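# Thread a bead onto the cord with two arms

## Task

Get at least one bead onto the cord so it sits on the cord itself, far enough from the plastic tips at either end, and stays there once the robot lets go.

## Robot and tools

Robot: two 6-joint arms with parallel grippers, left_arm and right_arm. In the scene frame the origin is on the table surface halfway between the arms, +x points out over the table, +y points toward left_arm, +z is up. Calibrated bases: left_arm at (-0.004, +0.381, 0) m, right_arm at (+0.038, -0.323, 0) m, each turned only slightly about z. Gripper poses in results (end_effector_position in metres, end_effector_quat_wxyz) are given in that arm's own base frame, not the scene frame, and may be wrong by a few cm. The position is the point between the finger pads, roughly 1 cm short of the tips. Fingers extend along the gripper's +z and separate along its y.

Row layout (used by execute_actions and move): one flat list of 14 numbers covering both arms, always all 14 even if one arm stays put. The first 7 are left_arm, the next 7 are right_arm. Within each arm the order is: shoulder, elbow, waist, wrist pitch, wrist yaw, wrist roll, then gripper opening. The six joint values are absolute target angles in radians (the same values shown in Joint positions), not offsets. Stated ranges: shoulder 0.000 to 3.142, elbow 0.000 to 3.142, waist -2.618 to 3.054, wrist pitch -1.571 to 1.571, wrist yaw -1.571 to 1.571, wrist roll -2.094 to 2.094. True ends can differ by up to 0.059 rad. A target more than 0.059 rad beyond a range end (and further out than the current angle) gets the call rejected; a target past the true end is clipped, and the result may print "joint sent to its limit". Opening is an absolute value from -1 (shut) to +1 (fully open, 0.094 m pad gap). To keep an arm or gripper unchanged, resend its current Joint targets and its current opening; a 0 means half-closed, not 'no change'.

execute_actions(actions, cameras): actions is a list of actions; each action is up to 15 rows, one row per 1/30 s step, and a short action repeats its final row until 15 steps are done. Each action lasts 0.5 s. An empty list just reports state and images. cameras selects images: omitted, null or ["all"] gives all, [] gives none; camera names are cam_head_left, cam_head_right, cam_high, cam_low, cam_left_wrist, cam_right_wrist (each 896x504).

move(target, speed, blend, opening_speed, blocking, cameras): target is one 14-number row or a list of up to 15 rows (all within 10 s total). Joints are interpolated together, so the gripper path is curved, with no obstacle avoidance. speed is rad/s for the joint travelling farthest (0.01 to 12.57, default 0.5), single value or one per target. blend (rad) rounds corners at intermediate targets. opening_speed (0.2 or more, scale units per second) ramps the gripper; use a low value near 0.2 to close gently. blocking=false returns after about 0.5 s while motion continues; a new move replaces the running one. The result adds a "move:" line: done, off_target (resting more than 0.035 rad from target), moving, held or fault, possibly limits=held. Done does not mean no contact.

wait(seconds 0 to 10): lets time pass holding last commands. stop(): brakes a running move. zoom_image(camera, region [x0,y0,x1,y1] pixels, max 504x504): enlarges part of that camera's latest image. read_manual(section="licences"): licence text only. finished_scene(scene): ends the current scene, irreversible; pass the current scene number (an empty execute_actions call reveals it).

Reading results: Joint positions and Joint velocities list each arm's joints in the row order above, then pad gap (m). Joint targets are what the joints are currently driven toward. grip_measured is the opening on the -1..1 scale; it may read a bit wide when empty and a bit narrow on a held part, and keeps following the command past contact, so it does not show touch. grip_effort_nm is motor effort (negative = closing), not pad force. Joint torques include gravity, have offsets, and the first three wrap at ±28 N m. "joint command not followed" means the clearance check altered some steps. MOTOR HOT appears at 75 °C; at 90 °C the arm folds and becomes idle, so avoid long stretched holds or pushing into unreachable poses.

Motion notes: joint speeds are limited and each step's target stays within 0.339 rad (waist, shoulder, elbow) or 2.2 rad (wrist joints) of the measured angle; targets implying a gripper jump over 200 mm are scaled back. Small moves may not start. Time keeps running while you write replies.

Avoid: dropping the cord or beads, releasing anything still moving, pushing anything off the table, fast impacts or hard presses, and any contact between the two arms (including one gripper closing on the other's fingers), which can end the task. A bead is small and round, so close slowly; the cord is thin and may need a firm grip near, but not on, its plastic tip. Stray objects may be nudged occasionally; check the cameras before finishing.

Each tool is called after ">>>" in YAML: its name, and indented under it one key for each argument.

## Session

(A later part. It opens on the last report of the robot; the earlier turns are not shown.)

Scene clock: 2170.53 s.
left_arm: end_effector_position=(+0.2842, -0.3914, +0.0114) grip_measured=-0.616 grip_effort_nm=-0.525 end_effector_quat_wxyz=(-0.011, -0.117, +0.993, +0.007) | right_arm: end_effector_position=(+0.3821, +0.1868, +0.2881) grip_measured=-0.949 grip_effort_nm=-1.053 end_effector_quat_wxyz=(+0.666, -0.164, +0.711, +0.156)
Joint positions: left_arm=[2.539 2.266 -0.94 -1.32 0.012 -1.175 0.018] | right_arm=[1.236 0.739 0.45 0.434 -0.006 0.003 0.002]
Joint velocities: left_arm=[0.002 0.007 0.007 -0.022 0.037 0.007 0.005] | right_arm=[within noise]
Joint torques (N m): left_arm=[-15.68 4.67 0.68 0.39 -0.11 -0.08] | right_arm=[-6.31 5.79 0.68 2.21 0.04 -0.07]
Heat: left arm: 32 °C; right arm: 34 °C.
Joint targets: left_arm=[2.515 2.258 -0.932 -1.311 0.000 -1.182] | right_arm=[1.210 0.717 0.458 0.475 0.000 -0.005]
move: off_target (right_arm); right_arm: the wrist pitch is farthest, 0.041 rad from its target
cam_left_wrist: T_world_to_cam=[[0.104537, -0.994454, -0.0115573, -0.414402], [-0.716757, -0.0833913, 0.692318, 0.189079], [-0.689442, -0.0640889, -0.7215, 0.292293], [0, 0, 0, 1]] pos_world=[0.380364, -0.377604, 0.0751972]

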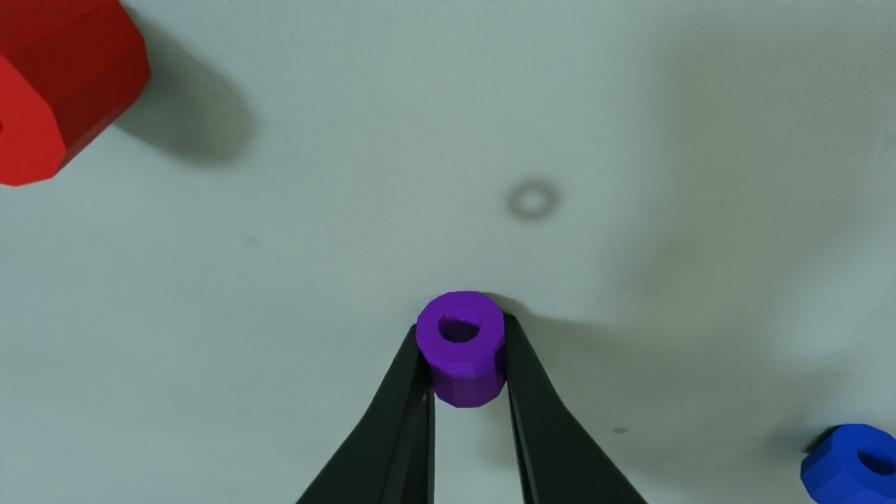

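>>> move:
  target:
    - [2.515, 2.258, -0.9315, -1.311, 0.0, -1.182, -0.67, 1.21, 0.717, 0.458, 0.475, 0.0, -0.005, -0.97]
    - [2.10, 1.92, -0.9315, -1.155, 0.0, -1.182, -0.67, 1.21, 0.717, 0.458, 0.475, 0.0, -0.005, -0.97]
    - [1.76, 0.565, -0.941, 1.085, 0.0, 0.007, -0.67, 1.21, 0.717, 0.458, 0.475, 0.0, -0.005, -0.97]
  speed: [0.2, 0.25, 0.6]
  opening_speed: 0.4

Scene clock: 2206.87 s.
left_arm: end_effector_position=(+0.2720, -0.3743, +0.1202) grip_measured=-0.629 grip_effort_nm=-1.033 end_effector_quat_wxyz=(+0.569, +0.351, +0.683, -0.294) | right_arm: end_effector_position=(+0.3821, +0.1868, +0.2881) grip_measured=-0.949 grip_effort_nm=-1.053 end_effector_quat_wxyz=(+0.666, -0.164, +0.711, +0.156)
Joint positions: left_arm=[1.8 0.569 -0.94 1.051 0.011 0 0.017] | right_arm=[1.236 0.739 0.45 0.434 -0.006 0.003 0.002]
Joint torques (N m): left_arm=[-10.55 4.21 -0.06 1.84 -0.12 0.05] | right_arm=[-6.35 5.78 0.73 2.22 0.03 -0.07]
Heat: left arm: 32 °C; right arm: 34 °C.
Joint targets: left_arm=[1.760 0.565 -0.941 1.085 0.000 0.007] | right_arm=[1.210 0.717 0.458 0.475 0.000 -0.005]
move: off_target (left_arm, right_arm); left_arm: the shoulder is farthest, 0.040 rad from its target; right_arm: the wrist pitch is farthest, 0.041 rad from its target
cam_left_wrist: T_world_to_cam=[[-0.822129, -0.555373, -0.125159, 0.0352001], [-0.384334, 0.703625, -0.597662, 0.465616], [0.41999, -0.443252, -0.791919, -0.0718309], [0, 0, 0, 1]] pos_world=[0.238059, -0.339909, 0.225802]
cam_right_wrist: T_world_to_cam=[[0.43163, -0.896092, -0.10351, 0.0341699], [-0.681339, -0.248665, -0.688436, 0.530268], [0.591163, 0.367675, -0.717873, 0.0281782], [0, 0, 0, 1]] pos_world=[0.329885, 0.152118, 0.388821]

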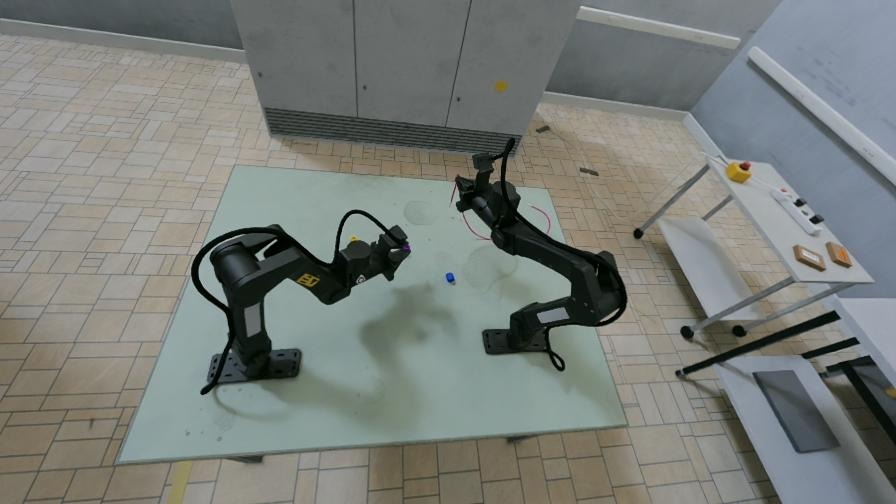

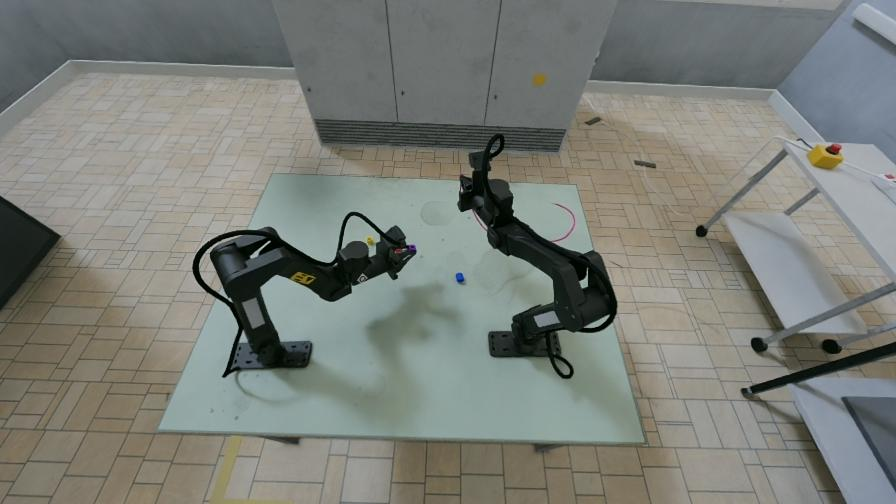

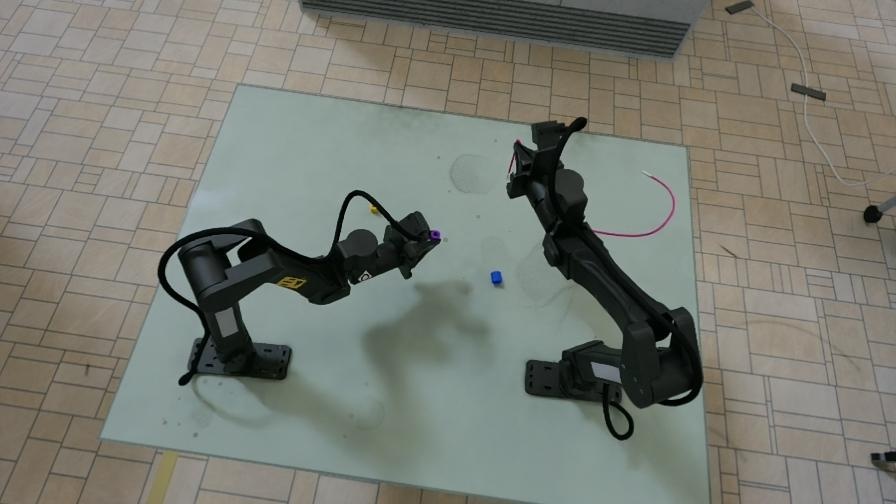

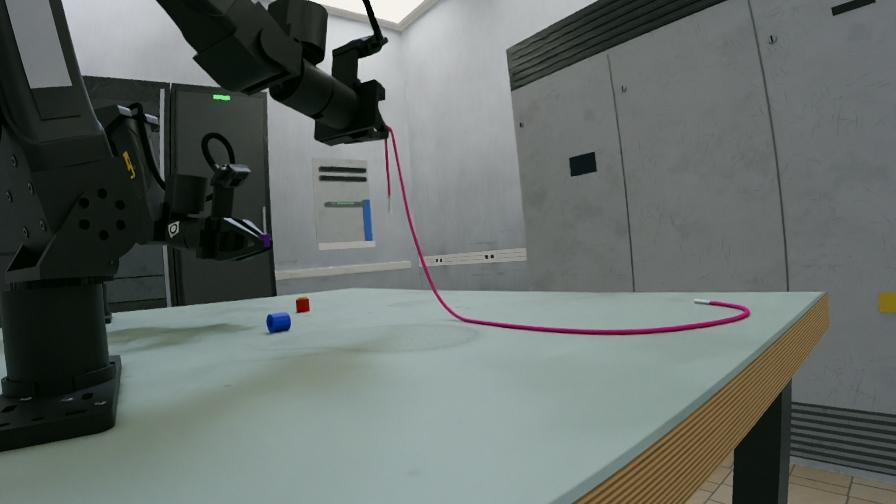

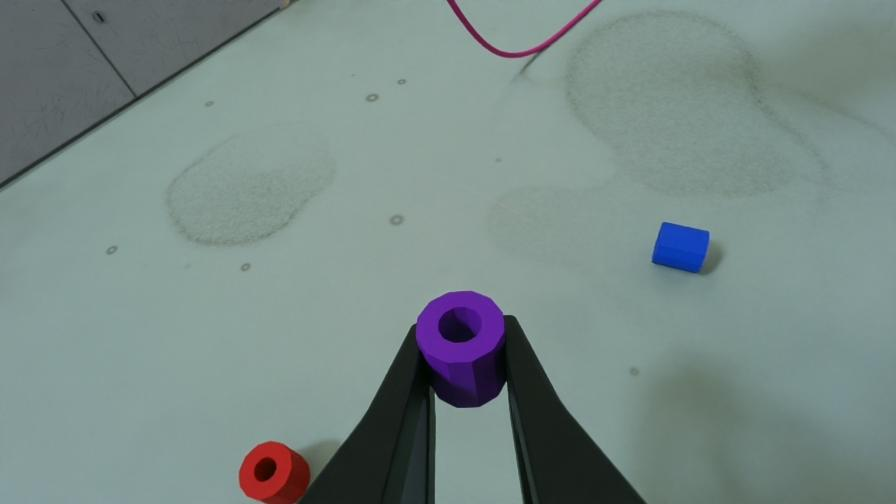

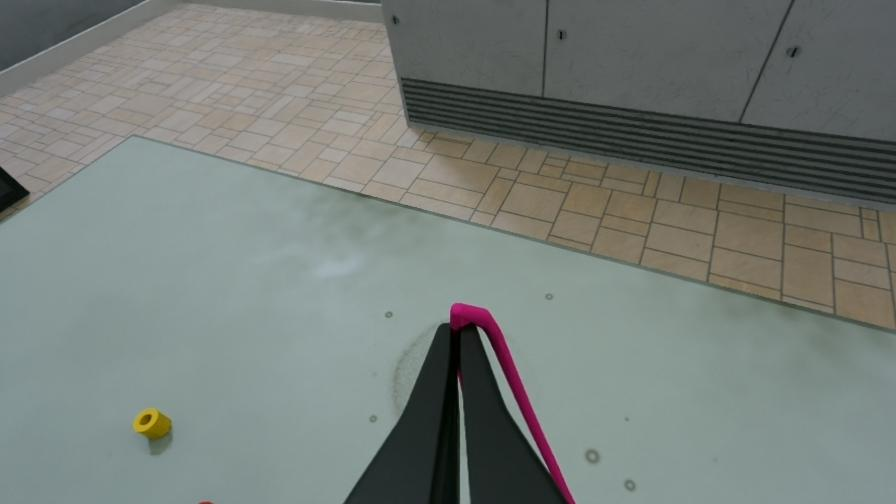

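>>> move:
  target: [1.760, 0.565, -0.941, 1.085, 0.0, 0.007, -0.67, 1.161, 0.848, 0.965, 0.315, 0.0, 0.0, -0.97]
  speed: 0.3

>>> zoom_image:
  camera: "cam_low"
  region: [220, 90, 420, 290]

>>> zoom_image:
  camera: "cam_left_wrist"
  region: [300, 0, 700, 400]

Scene clock: 2294.57 s.
left_arm: end_effector_position=(+0.2721, -0.3743, +0.1205) grip_measured=-0.629 grip_effort_nm=-1.028 end_effector_quat_wxyz=(+0.570, +0.351, +0.682, -0.294) | right_arm: end_effector_position=(+0.2389, +0.3442, +0.3062) grip_measured=-0.949 grip_effort_nm=-1.057 end_effector_quat_wxyz=(+0.601, -0.340, +0.652, +0.315)
Joint positions: left_arm=[1.8 0.569 -0.94 1.053 0.011 0.001 0.017] | right_arm=[1.189 0.8 0.96 0.31 -0.004 0.003 0.002]
Joint torques (N m): left_arm=[-10.56 4.19 -0.06 1.85 -0.11 0.05] | right_arm=[-6.28 11.28 0.44 1.87 0.02 -0.01]
Heat: left arm: 32 °C; right arm: 36 °C.
Joint targets: left_arm=[1.760 0.565 -0.941 1.085 0.000 0.007] | right_arm=[1.161 0.848 0.965 0.315 0.000 0.000]
move: off_target (left_arm, right_arm); left_arm: the shoulder is farthest, 0.040 rad from its target; right_arm: the elbow is farthest, 0.048 rad from its target
cam_left_wrist: T_world_to_cam=[[-0.821776, -0.5557, -0.126022, 0.0351419], [-0.383755, 0.70323, -0.598498, 0.465614], [0.421208, -0.44347, -0.79115, -0.0721682], [0, 0, 0, 1]] pos_world=[0.237958, -0.339909, 0.226002]
cam_right_wrist: T_world_to_cam=[[0.812107, -0.574293, -0.10329, 0.0371704], [-0.480733, -0.558172, -0.676269, 0.539157], [0.330723, 0.598858, -0.729378, 0.0541779], [0, 0, 0, 1]] pos_world=[0.211086, 0.289845, 0.407971]

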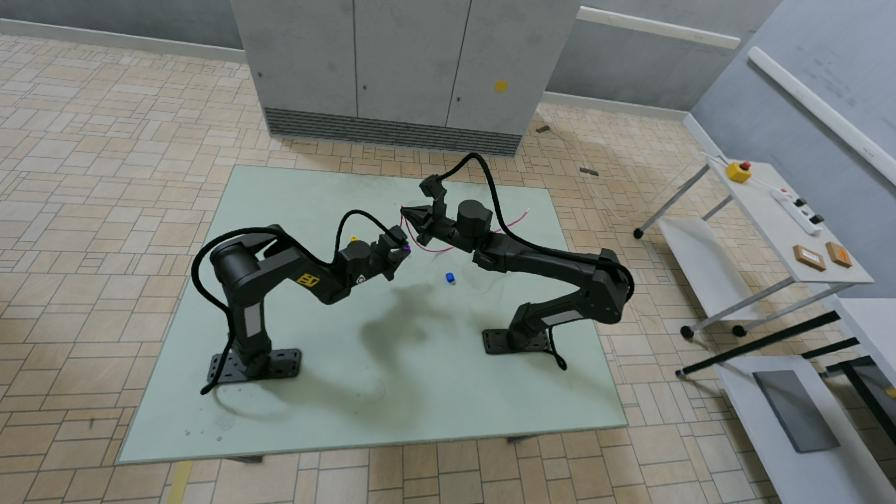

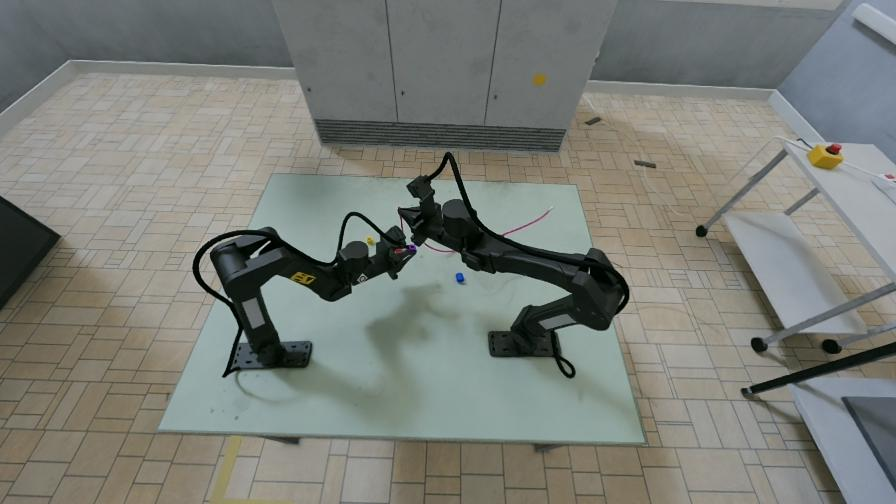

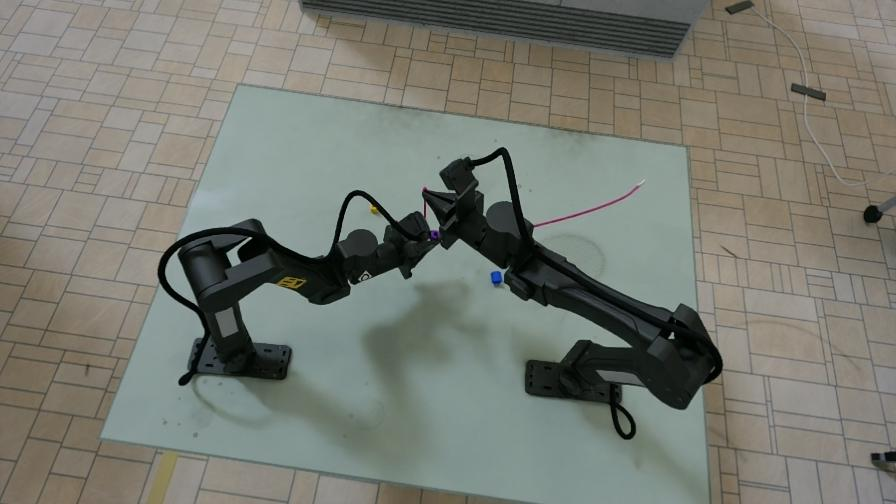

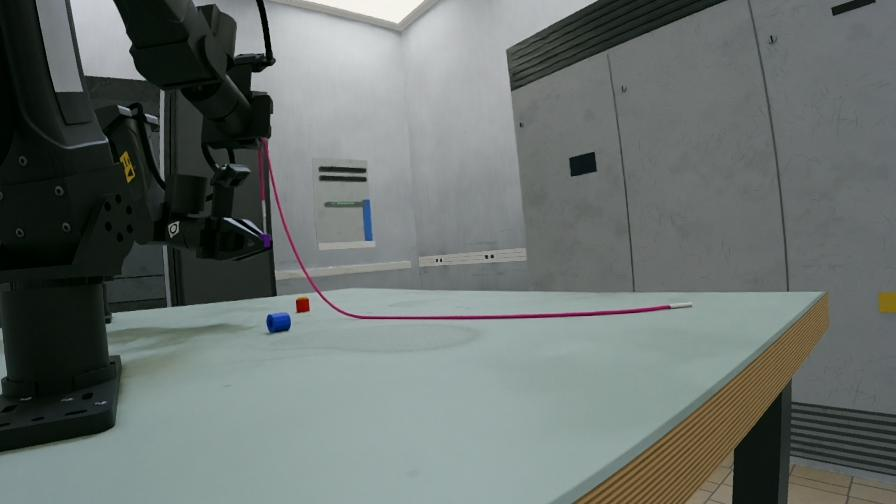

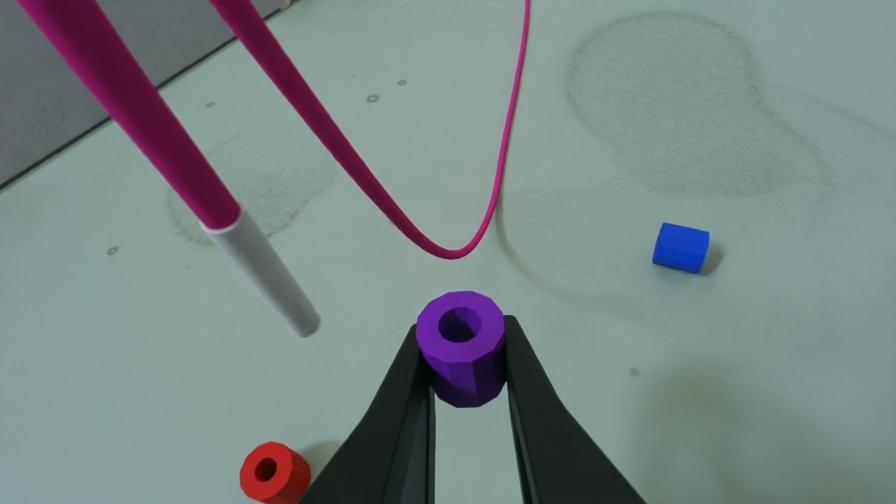

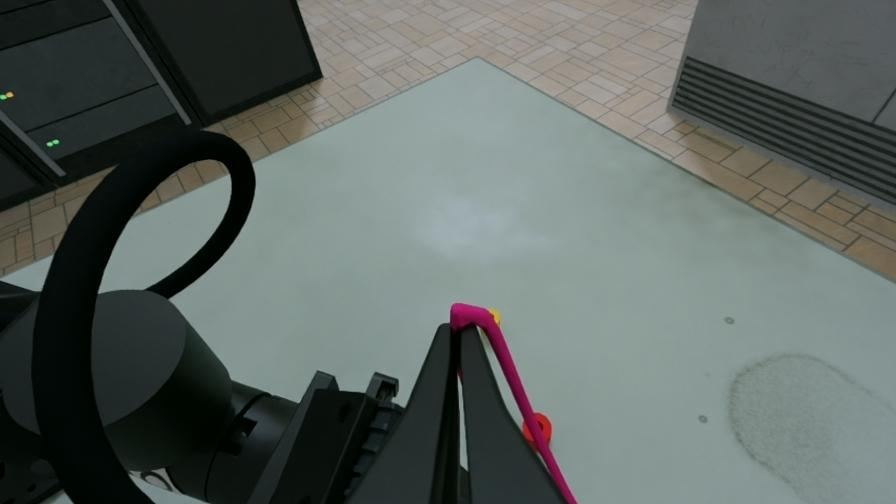

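Scaled by 2.520 (camera's finer frame: 1280x720).

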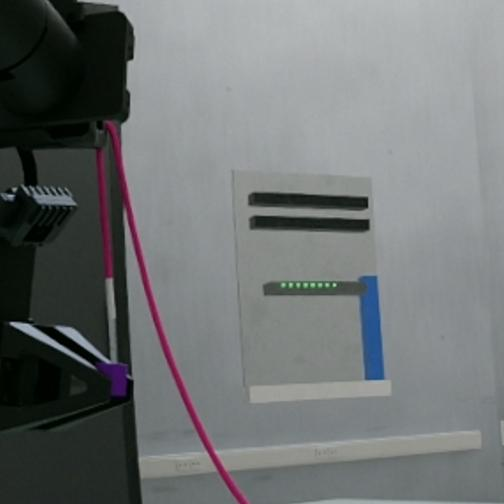

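Scaled by 1.260 (camera's finer frame: 1280x720).

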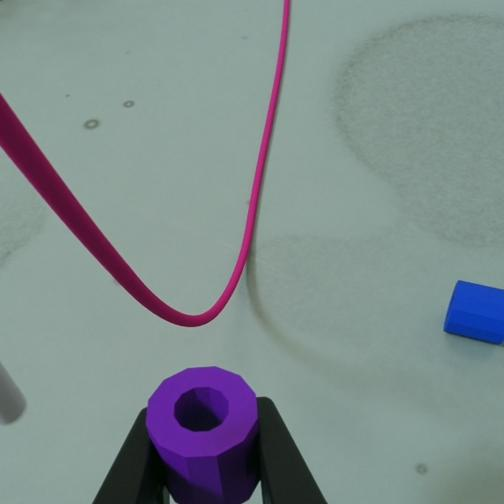

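>>> move:
  target: [1.760, 0.565, -0.941, 1.085, 0.0, 0.007, -0.67, 1.024, 0.737, 0.979, 0.231, 0.0, 0.0, -0.97]
  speed: 0.15
  cameras: ["cam_low", "cam_left_wrist", "cam_high"]

>>> zoom_image:
  camera: "cam_low"
  region: [220, 90, 420, 290]

Scene clock: 2323.07 s.
left_arm: end_effector_position=(+0.2721, -0.3743, +0.1205) grip_measured=-0.629 grip_effort_nm=-1.028 end_effector_quat_wxyz=(+0.570, +0.351, +0.682, -0.294) | right_arm: end_effector_position=(+0.2181, +0.3214, +0.3181) grip_measured=-0.949 grip_effort_nm=-1.057 end_effector_quat_wxyz=(+0.603, -0.341, +0.646, +0.321)
Joint positions: left_arm=[1.8 0.569 -0.94 1.053 0.011 0.001 0.017] | right_arm=[1.049 0.757 0.97 0.226 -0.004 0.003 0.002]
Joint torques (N m): left_arm=[-10.54 4.19 -0.06 1.86 -0.11 0.05] | right_arm=[-4.83 6.09 0.75 1.84 0.04 -0.03]
Heat: left arm: 32 °C; right arm: 38 °C.
Joint targets: left_arm=[1.760 0.565 -0.941 1.085 0.000 0.007] | right_arm=[1.024 0.737 0.979 0.231 0.000 0.000]
move: off_target (left_arm); left_arm: the shoulder is farthest, 0.040 rad from its target
cam_left_wrist: T_world_to_cam=[[-0.821776, -0.5557, -0.126022, 0.0351419], [-0.383755, 0.70323, -0.598498, 0.465614], [0.421208, -0.44347, -0.79115, -0.0721682], [0, 0, 0, 1]] pos_world=[0.237958, -0.339909, 0.226002]
Images, in order (width x height): cam_high 896x504, cam_low 896x504, cam_left_wrist 896x504.

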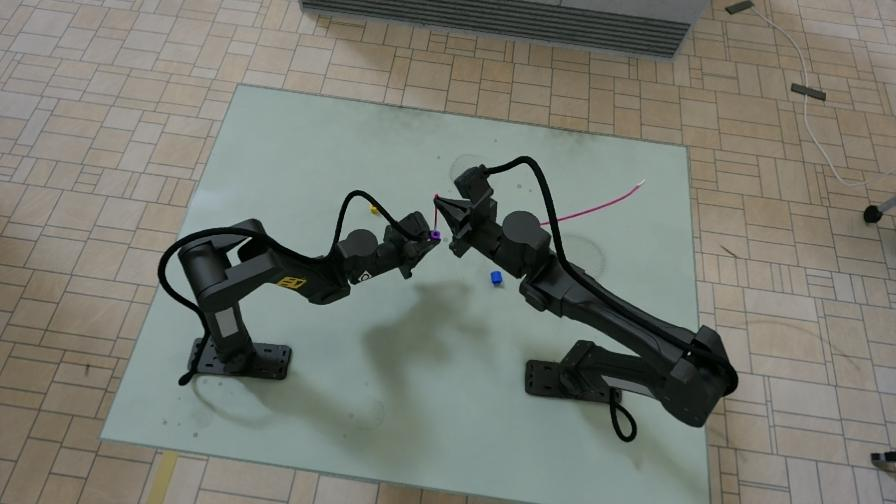

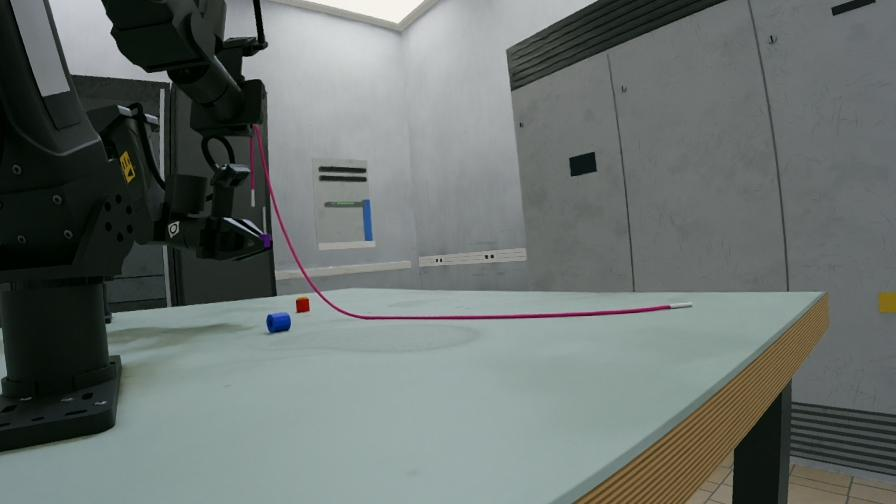

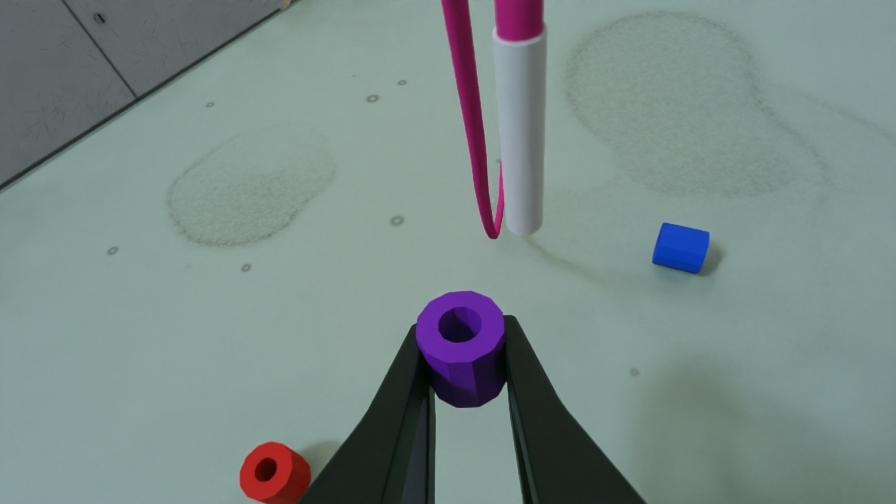

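Scaled by 2.520 (camera's finer frame: 1280x720).

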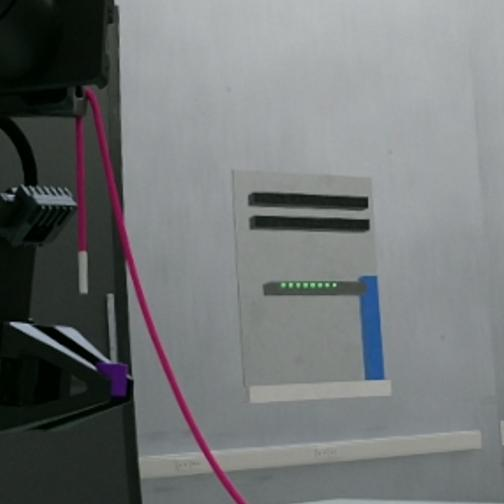

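>>> move:
  target: [1.760, 0.565, -0.941, 1.085, 0.0, 0.007, -0.67, 1.0986, 0.817, 0.922, 0.278, 0.0, 0.0, -0.97]
  speed: 0.1
  cameras: ["cam_low", "cam_left_wrist", "cam_high"]

>>> zoom_image:
  camera: "cam_low"
  region: [220, 140, 320, 260]

>>> zoom_image:
  camera: "cam_left_wrist"
  region: [360, 120, 600, 420]

Scene clock: 2360.40 s.
left_arm: end_effector_position=(+0.2721, -0.3743, +0.1205) grip_measured=-0.629 grip_effort_nm=-1.028 end_effector_quat_wxyz=(+0.570, +0.351, +0.682, -0.294) | right_arm: end_effector_position=(+0.2365, +0.3200, +0.3091) grip_measured=-0.949 grip_effort_nm=-1.057 end_effector_quat_wxyz=(+0.602, -0.331, +0.660, +0.305)
Joint positions: left_arm=[1.8 0.569 -0.94 1.053 0.011 0.001 0.017] | right_arm=[1.095 0.768 0.93 0.237 -0.004 0.003 0.002]
Joint torques (N m): left_arm=[-10.54 4.19 -0.09 1.86 -0.11 0.04] | right_arm=[-2.91 11.33 -0.77 2.22 0.03 -0.02]
Heat: left arm: 33 °C; right arm: 38 °C.
Joint targets: left_arm=[1.760 0.565 -0.941 1.085 0.000 0.007] | right_arm=[1.098 0.817 0.922 0.278 0.000 0.000]
move: off_target (left_arm, right_arm); left_arm: the shoulder is farthest, 0.040 rad from its target; right_arm: the elbow is farthest, 0.049 rad from its target
cam_left_wrist: T_world_to_cam=[[-0.821776, -0.5557, -0.126022, 0.0351419], [-0.383755, 0.70323, -0.598498, 0.465614], [0.421208, -0.44347, -0.79115, -0.0721682], [0, 0, 0, 1]] pos_world=[0.237958, -0.339909, 0.226002]
Images, in order (width x height): cam_high 896x504, cam_low 896x504, cam_left_wrist 896x504.

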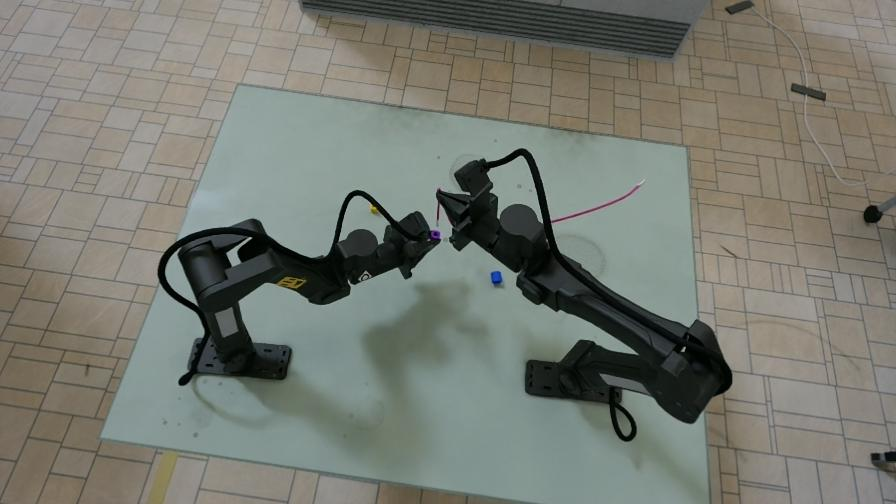

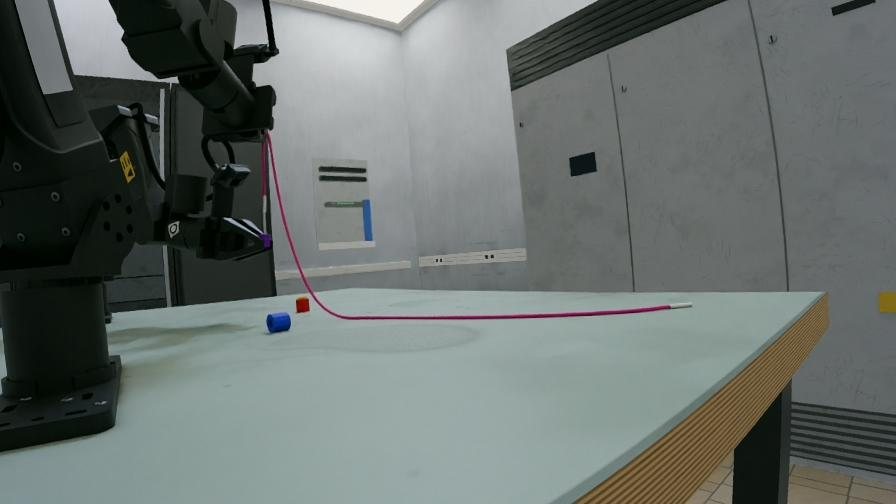

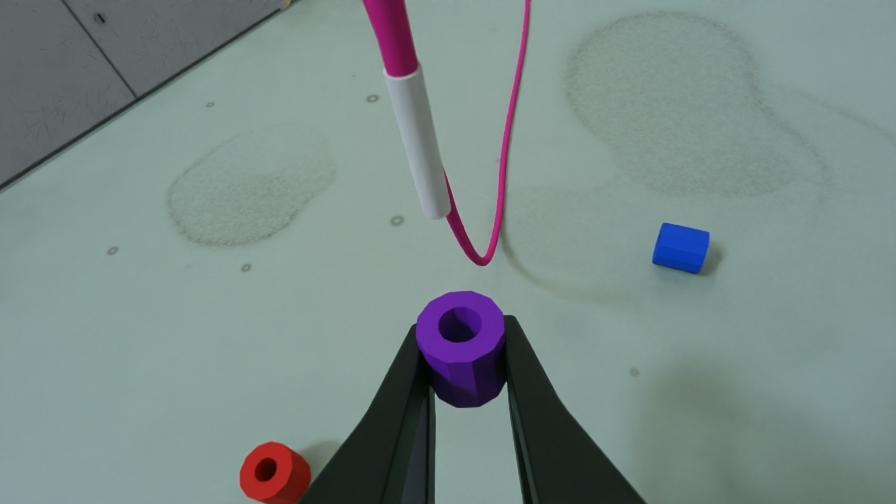

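Scaled by 4.200 (camera's finer frame: 1280x720).

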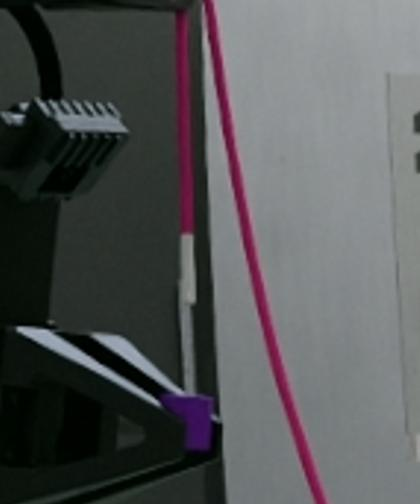

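Scaled by 1.680 (camera's finer frame: 1280x720).

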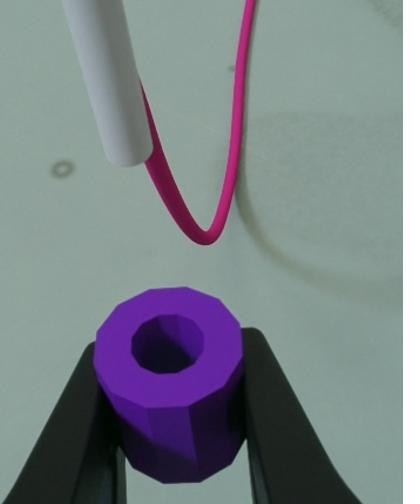

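>>> move:
  target:
    - [1.760, 0.565, -0.941, 1.085, 0.0, 0.007, -0.67, 1.0986, 0.753, 0.922, 0.278, 0.0, 0.0, -0.97]
    - [1.760, 0.565, -0.941, 1.085, 0.0, 0.007, -0.67, 1.115, 0.657, 0.922, 0.388, 0.0, 0.0, -0.97]
  speed: 0.1
  cameras: ["cam_low", "cam_left_wrist", "cam_high"]

>>> zoom_image:
  camera: "cam_low"
  region: [220, 140, 320, 260]

>>> zoom_image:
  camera: "cam_left_wrist"
  region: [360, 120, 600, 420]

Scene clock: 2398.47 s.
left_arm: end_effector_position=(+0.2721, -0.3743, +0.1205) grip_measured=-0.629 grip_effort_nm=-1.033 end_effector_quat_wxyz=(+0.570, +0.351, +0.682, -0.294) | right_arm: end_effector_position=(+0.2365, +0.3200, +0.2850) grip_measured=-0.949 grip_effort_nm=-1.053 end_effector_quat_wxyz=(+0.603, -0.331, +0.659, +0.305)
Joint positions: left_arm=[1.8 0.569 -0.94 1.053 0.011 0.001 0.017] | right_arm=[1.11 0.677 0.93 0.346 -0.004 0.003 0.002]
Joint torques (N m): left_arm=[-10.54 4.16 -0.08 1.86 -0.11 0.05] | right_arm=[-2.91 6.08 -0.68 2.19 0 -0.02]
Heat: left arm: 34 °C; right arm: 40 °C.
Joint targets: left_arm=[1.760 0.565 -0.941 1.085 0.000 0.007] | right_arm=[1.115 0.657 0.922 0.388 0.000 0.000]
move: off_target (left_arm, right_arm); left_arm: the shoulder is farthest, 0.040 rad from its target; right_arm: the wrist pitch is farthest, 0.042 rad from its target
cam_left_wrist: T_world_to_cam=[[-0.821776, -0.5557, -0.126022, 0.0351419], [-0.383755, 0.70323, -0.598498, 0.465614], [0.421208, -0.44347, -0.79115, -0.0721682], [0, 0, 0, 1]] pos_world=[0.237958, -0.339909, 0.226002]
Images, in order (width x height): cam_high 896x504, cam_low 896x504, cam_left_wrist 896x504.

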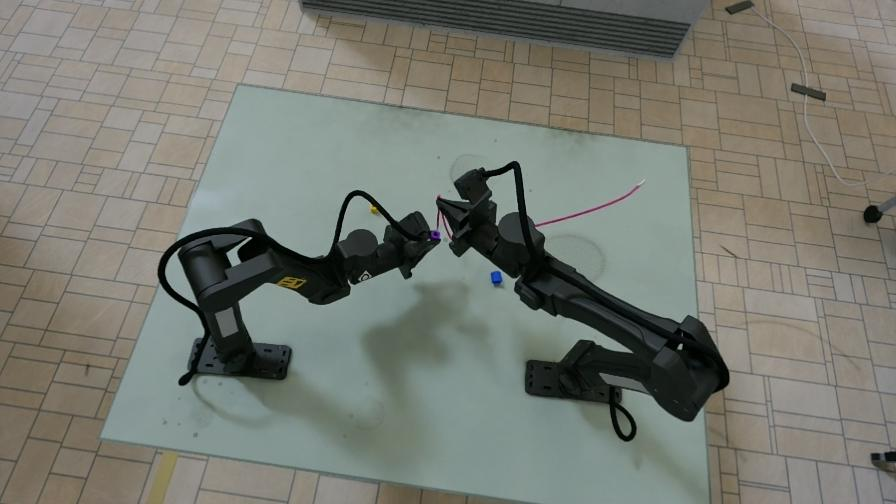

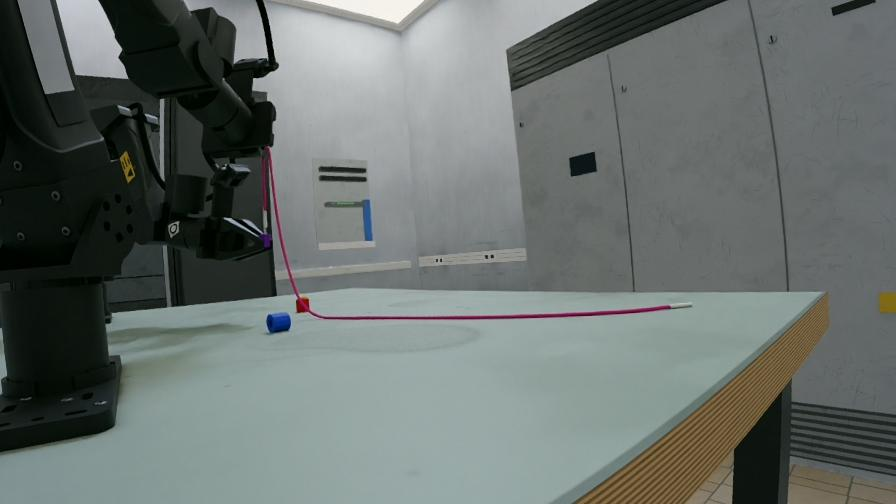

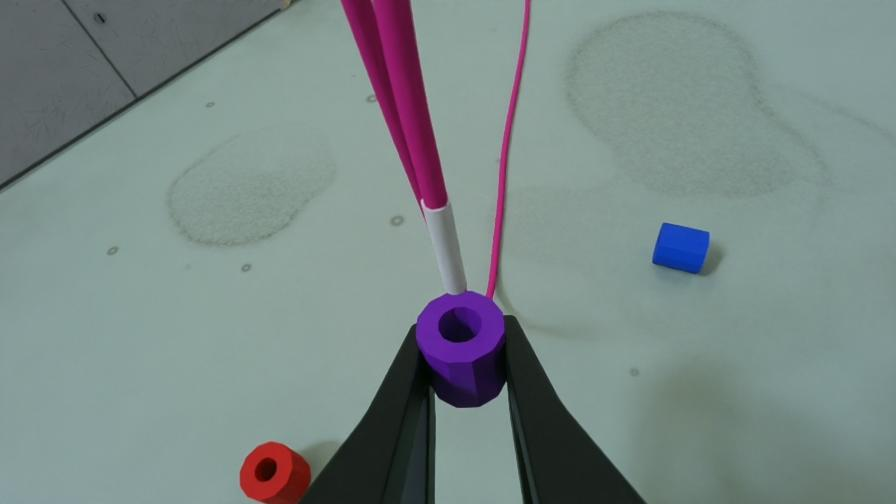

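Scaled by 4.200 (camera's finer frame: 1280x720).

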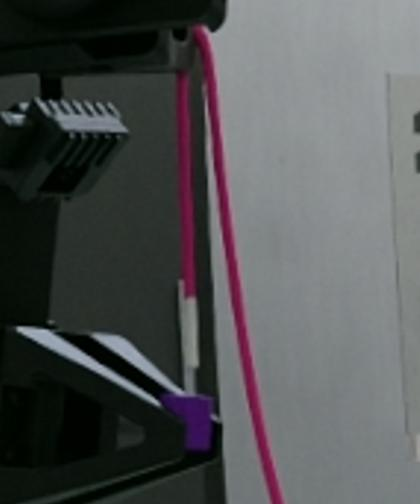

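Scaled by 1.680 (camera's finer frame: 1280x720).

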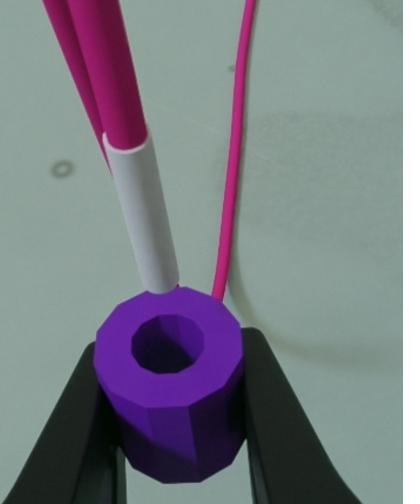

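>>> move:
  target: [1.760, 0.565, -0.941, 1.085, 0.0, 0.007, -0.67, 1.119, 0.634, 0.9416, 0.415, 0.0, 0.0, -0.97]
  speed: 0.06
  cameras: ["cam_low", "cam_left_wrist"]

>>> zoom_image:
  camera: "cam_low"
  region: [220, 140, 320, 260]

>>> zoom_image:
  camera: "cam_left_wrist"
  region: [360, 120, 600, 420]

Scene clock: 2415.80 s.
left_arm: end_effector_position=(+0.2721, -0.3743, +0.1205) grip_measured=-0.629 grip_effort_nm=-1.023 end_effector_quat_wxyz=(+0.570, +0.351, +0.682, -0.294) | right_arm: end_effector_position=(+0.2358, +0.3192, +0.2806) grip_measured=-0.949 grip_effort_nm=-1.057 end_effector_quat_wxyz=(+0.604, -0.330, +0.657, +0.306)
Joint positions: left_arm=[1.8 0.569 -0.94 1.053 0.011 0.001 0.017] | right_arm=[1.11 0.654 0.93 0.373 -0.004 0.003 0.002]
Joint torques (N m): left_arm=[-10.52 4.19 -0.06 1.86 -0.11 0.05] | right_arm=[-2.55 5.96 1.01 2.21 0.01 -0.01]
Heat: left arm: 34 °C; right arm: 39 °C.
Joint targets: left_arm=[1.760 0.565 -0.941 1.085 0.000 0.007] | right_arm=[1.119 0.634 0.941 0.415 0.000 0.000]
move: off_target (left_arm, right_arm); left_arm: the shoulder is farthest, 0.040 rad from its target; right_arm: the wrist pitch is farthest, 0.042 rad from its target
cam_left_wrist: T_world_to_cam=[[-0.821776, -0.5557, -0.126022, 0.0351419], [-0.383755, 0.70323, -0.598498, 0.465614], [0.421208, -0.44347, -0.79115, -0.0721682], [0, 0, 0, 1]] pos_world=[0.237958, -0.339909, 0.226002]

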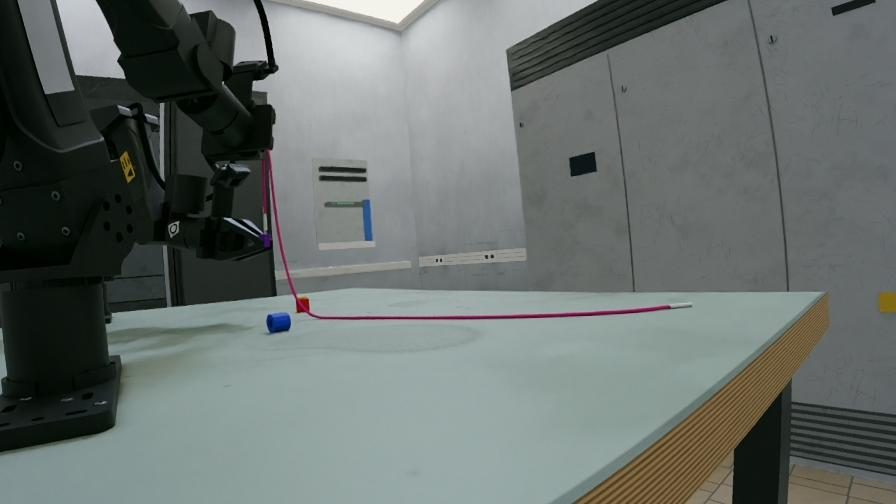

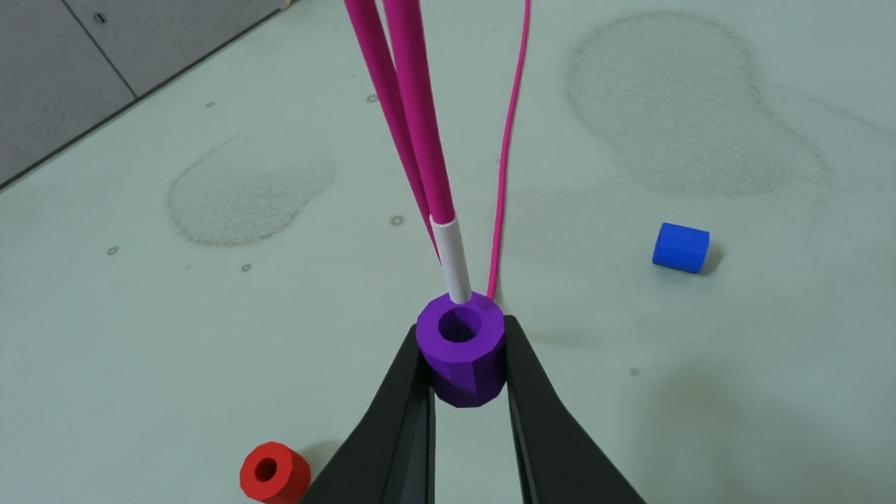

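Scaled by 4.200 (camera's finer frame: 1280x720).

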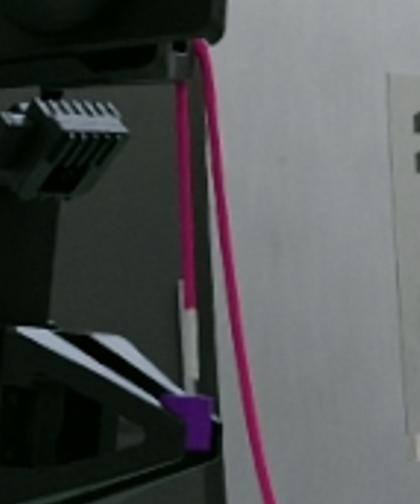

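Scaled by 1.680 (camera's finer frame: 1280x720).

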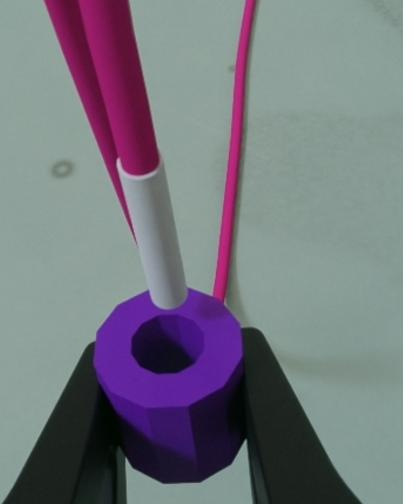

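>>> move:
  target: [1.760, 0.565, -0.941, 1.085, 0.0, 0.007, -0.67, 1.130, 0.620, 0.9440, 0.441, 0.0, 0.0, -0.97]
  speed: 0.06
  cameras: ["cam_low", "cam_left_wrist"]

>>> zoom_image:
  camera: "cam_low"
  region: [220, 140, 320, 260]

>>> zoom_image:
  camera: "cam_left_wrist"
  region: [360, 120, 600, 420]

Scene clock: 2438.17 s.
left_arm: end_effector_position=(+0.2721, -0.3743, +0.1205) grip_measured=-0.629 grip_effort_nm=-1.028 end_effector_quat_wxyz=(+0.570, +0.351, +0.682, -0.294) | right_arm: end_effector_position=(+0.2353, +0.3217, +0.2746) grip_measured=-0.949 grip_effort_nm=-1.057 end_effector_quat_wxyz=(+0.603, -0.332, +0.657, +0.307)
Joint positions: left_arm=[1.8 0.569 -0.94 1.053 0.011 0.001 0.017] | right_arm=[1.125 0.64 0.935 0.4 -0.004 0.003 0.002]
Joint torques (N m): left_arm=[-10.54 4.19 -0.06 1.86 -0.11 0.04] | right_arm=[-2.92 5.91 0.75 2.22 -0.01 -0.01]
Heat: left arm: 35 °C; right arm: 41 °C.
Joint targets: left_arm=[1.760 0.565 -0.941 1.085 0.000 0.007] | right_arm=[1.130 0.620 0.944 0.441 0.000 0.000]
move: off_target (left_arm, right_arm); left_arm: the shoulder is farthest, 0.040 rad from its target; right_arm: the wrist pitch is farthest, 0.041 rad from its target
cam_left_wrist: T_world_to_cam=[[-0.821776, -0.5557, -0.126022, 0.0351419], [-0.383755, 0.70323, -0.598498, 0.465614], [0.421208, -0.44347, -0.79115, -0.0721682], [0, 0, 0, 1]] pos_world=[0.237958, -0.339909, 0.226002]

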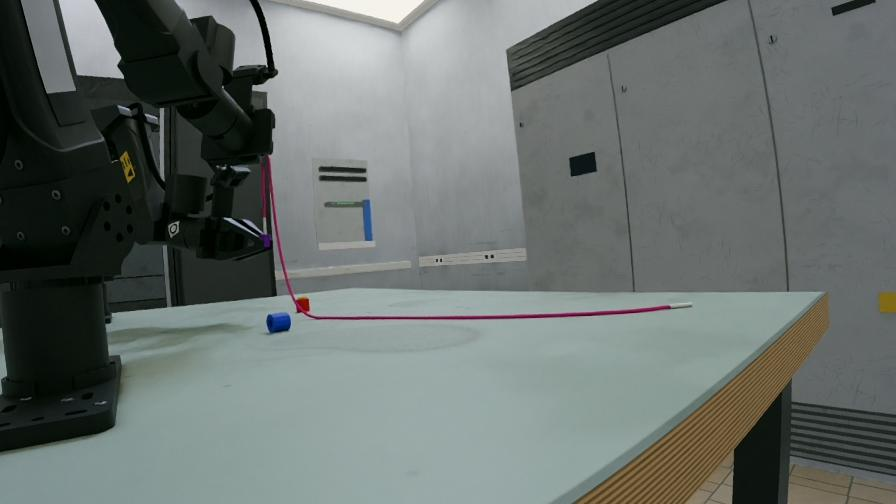

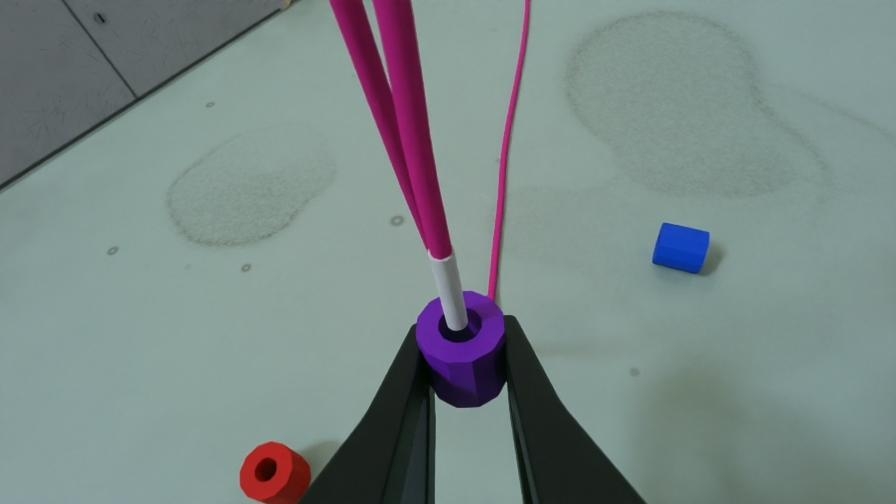

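Scaled by 4.200 (camera's finer frame: 1280x720).

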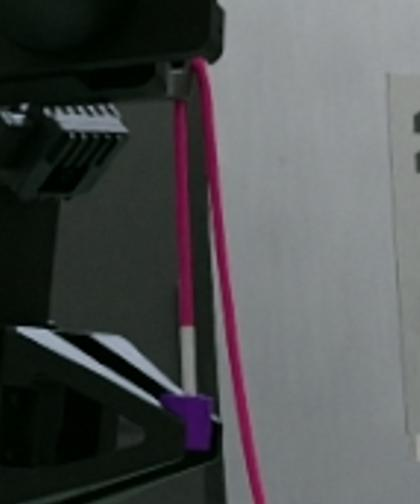

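Scaled by 1.680 (camera's finer frame: 1280x720).

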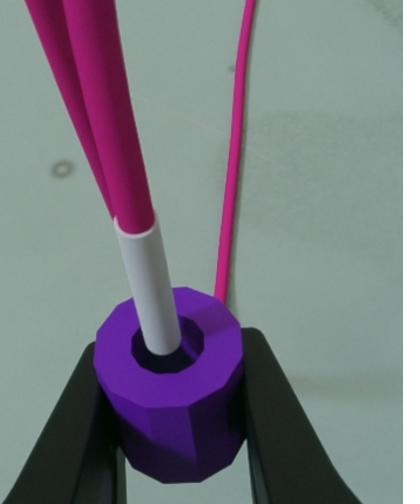

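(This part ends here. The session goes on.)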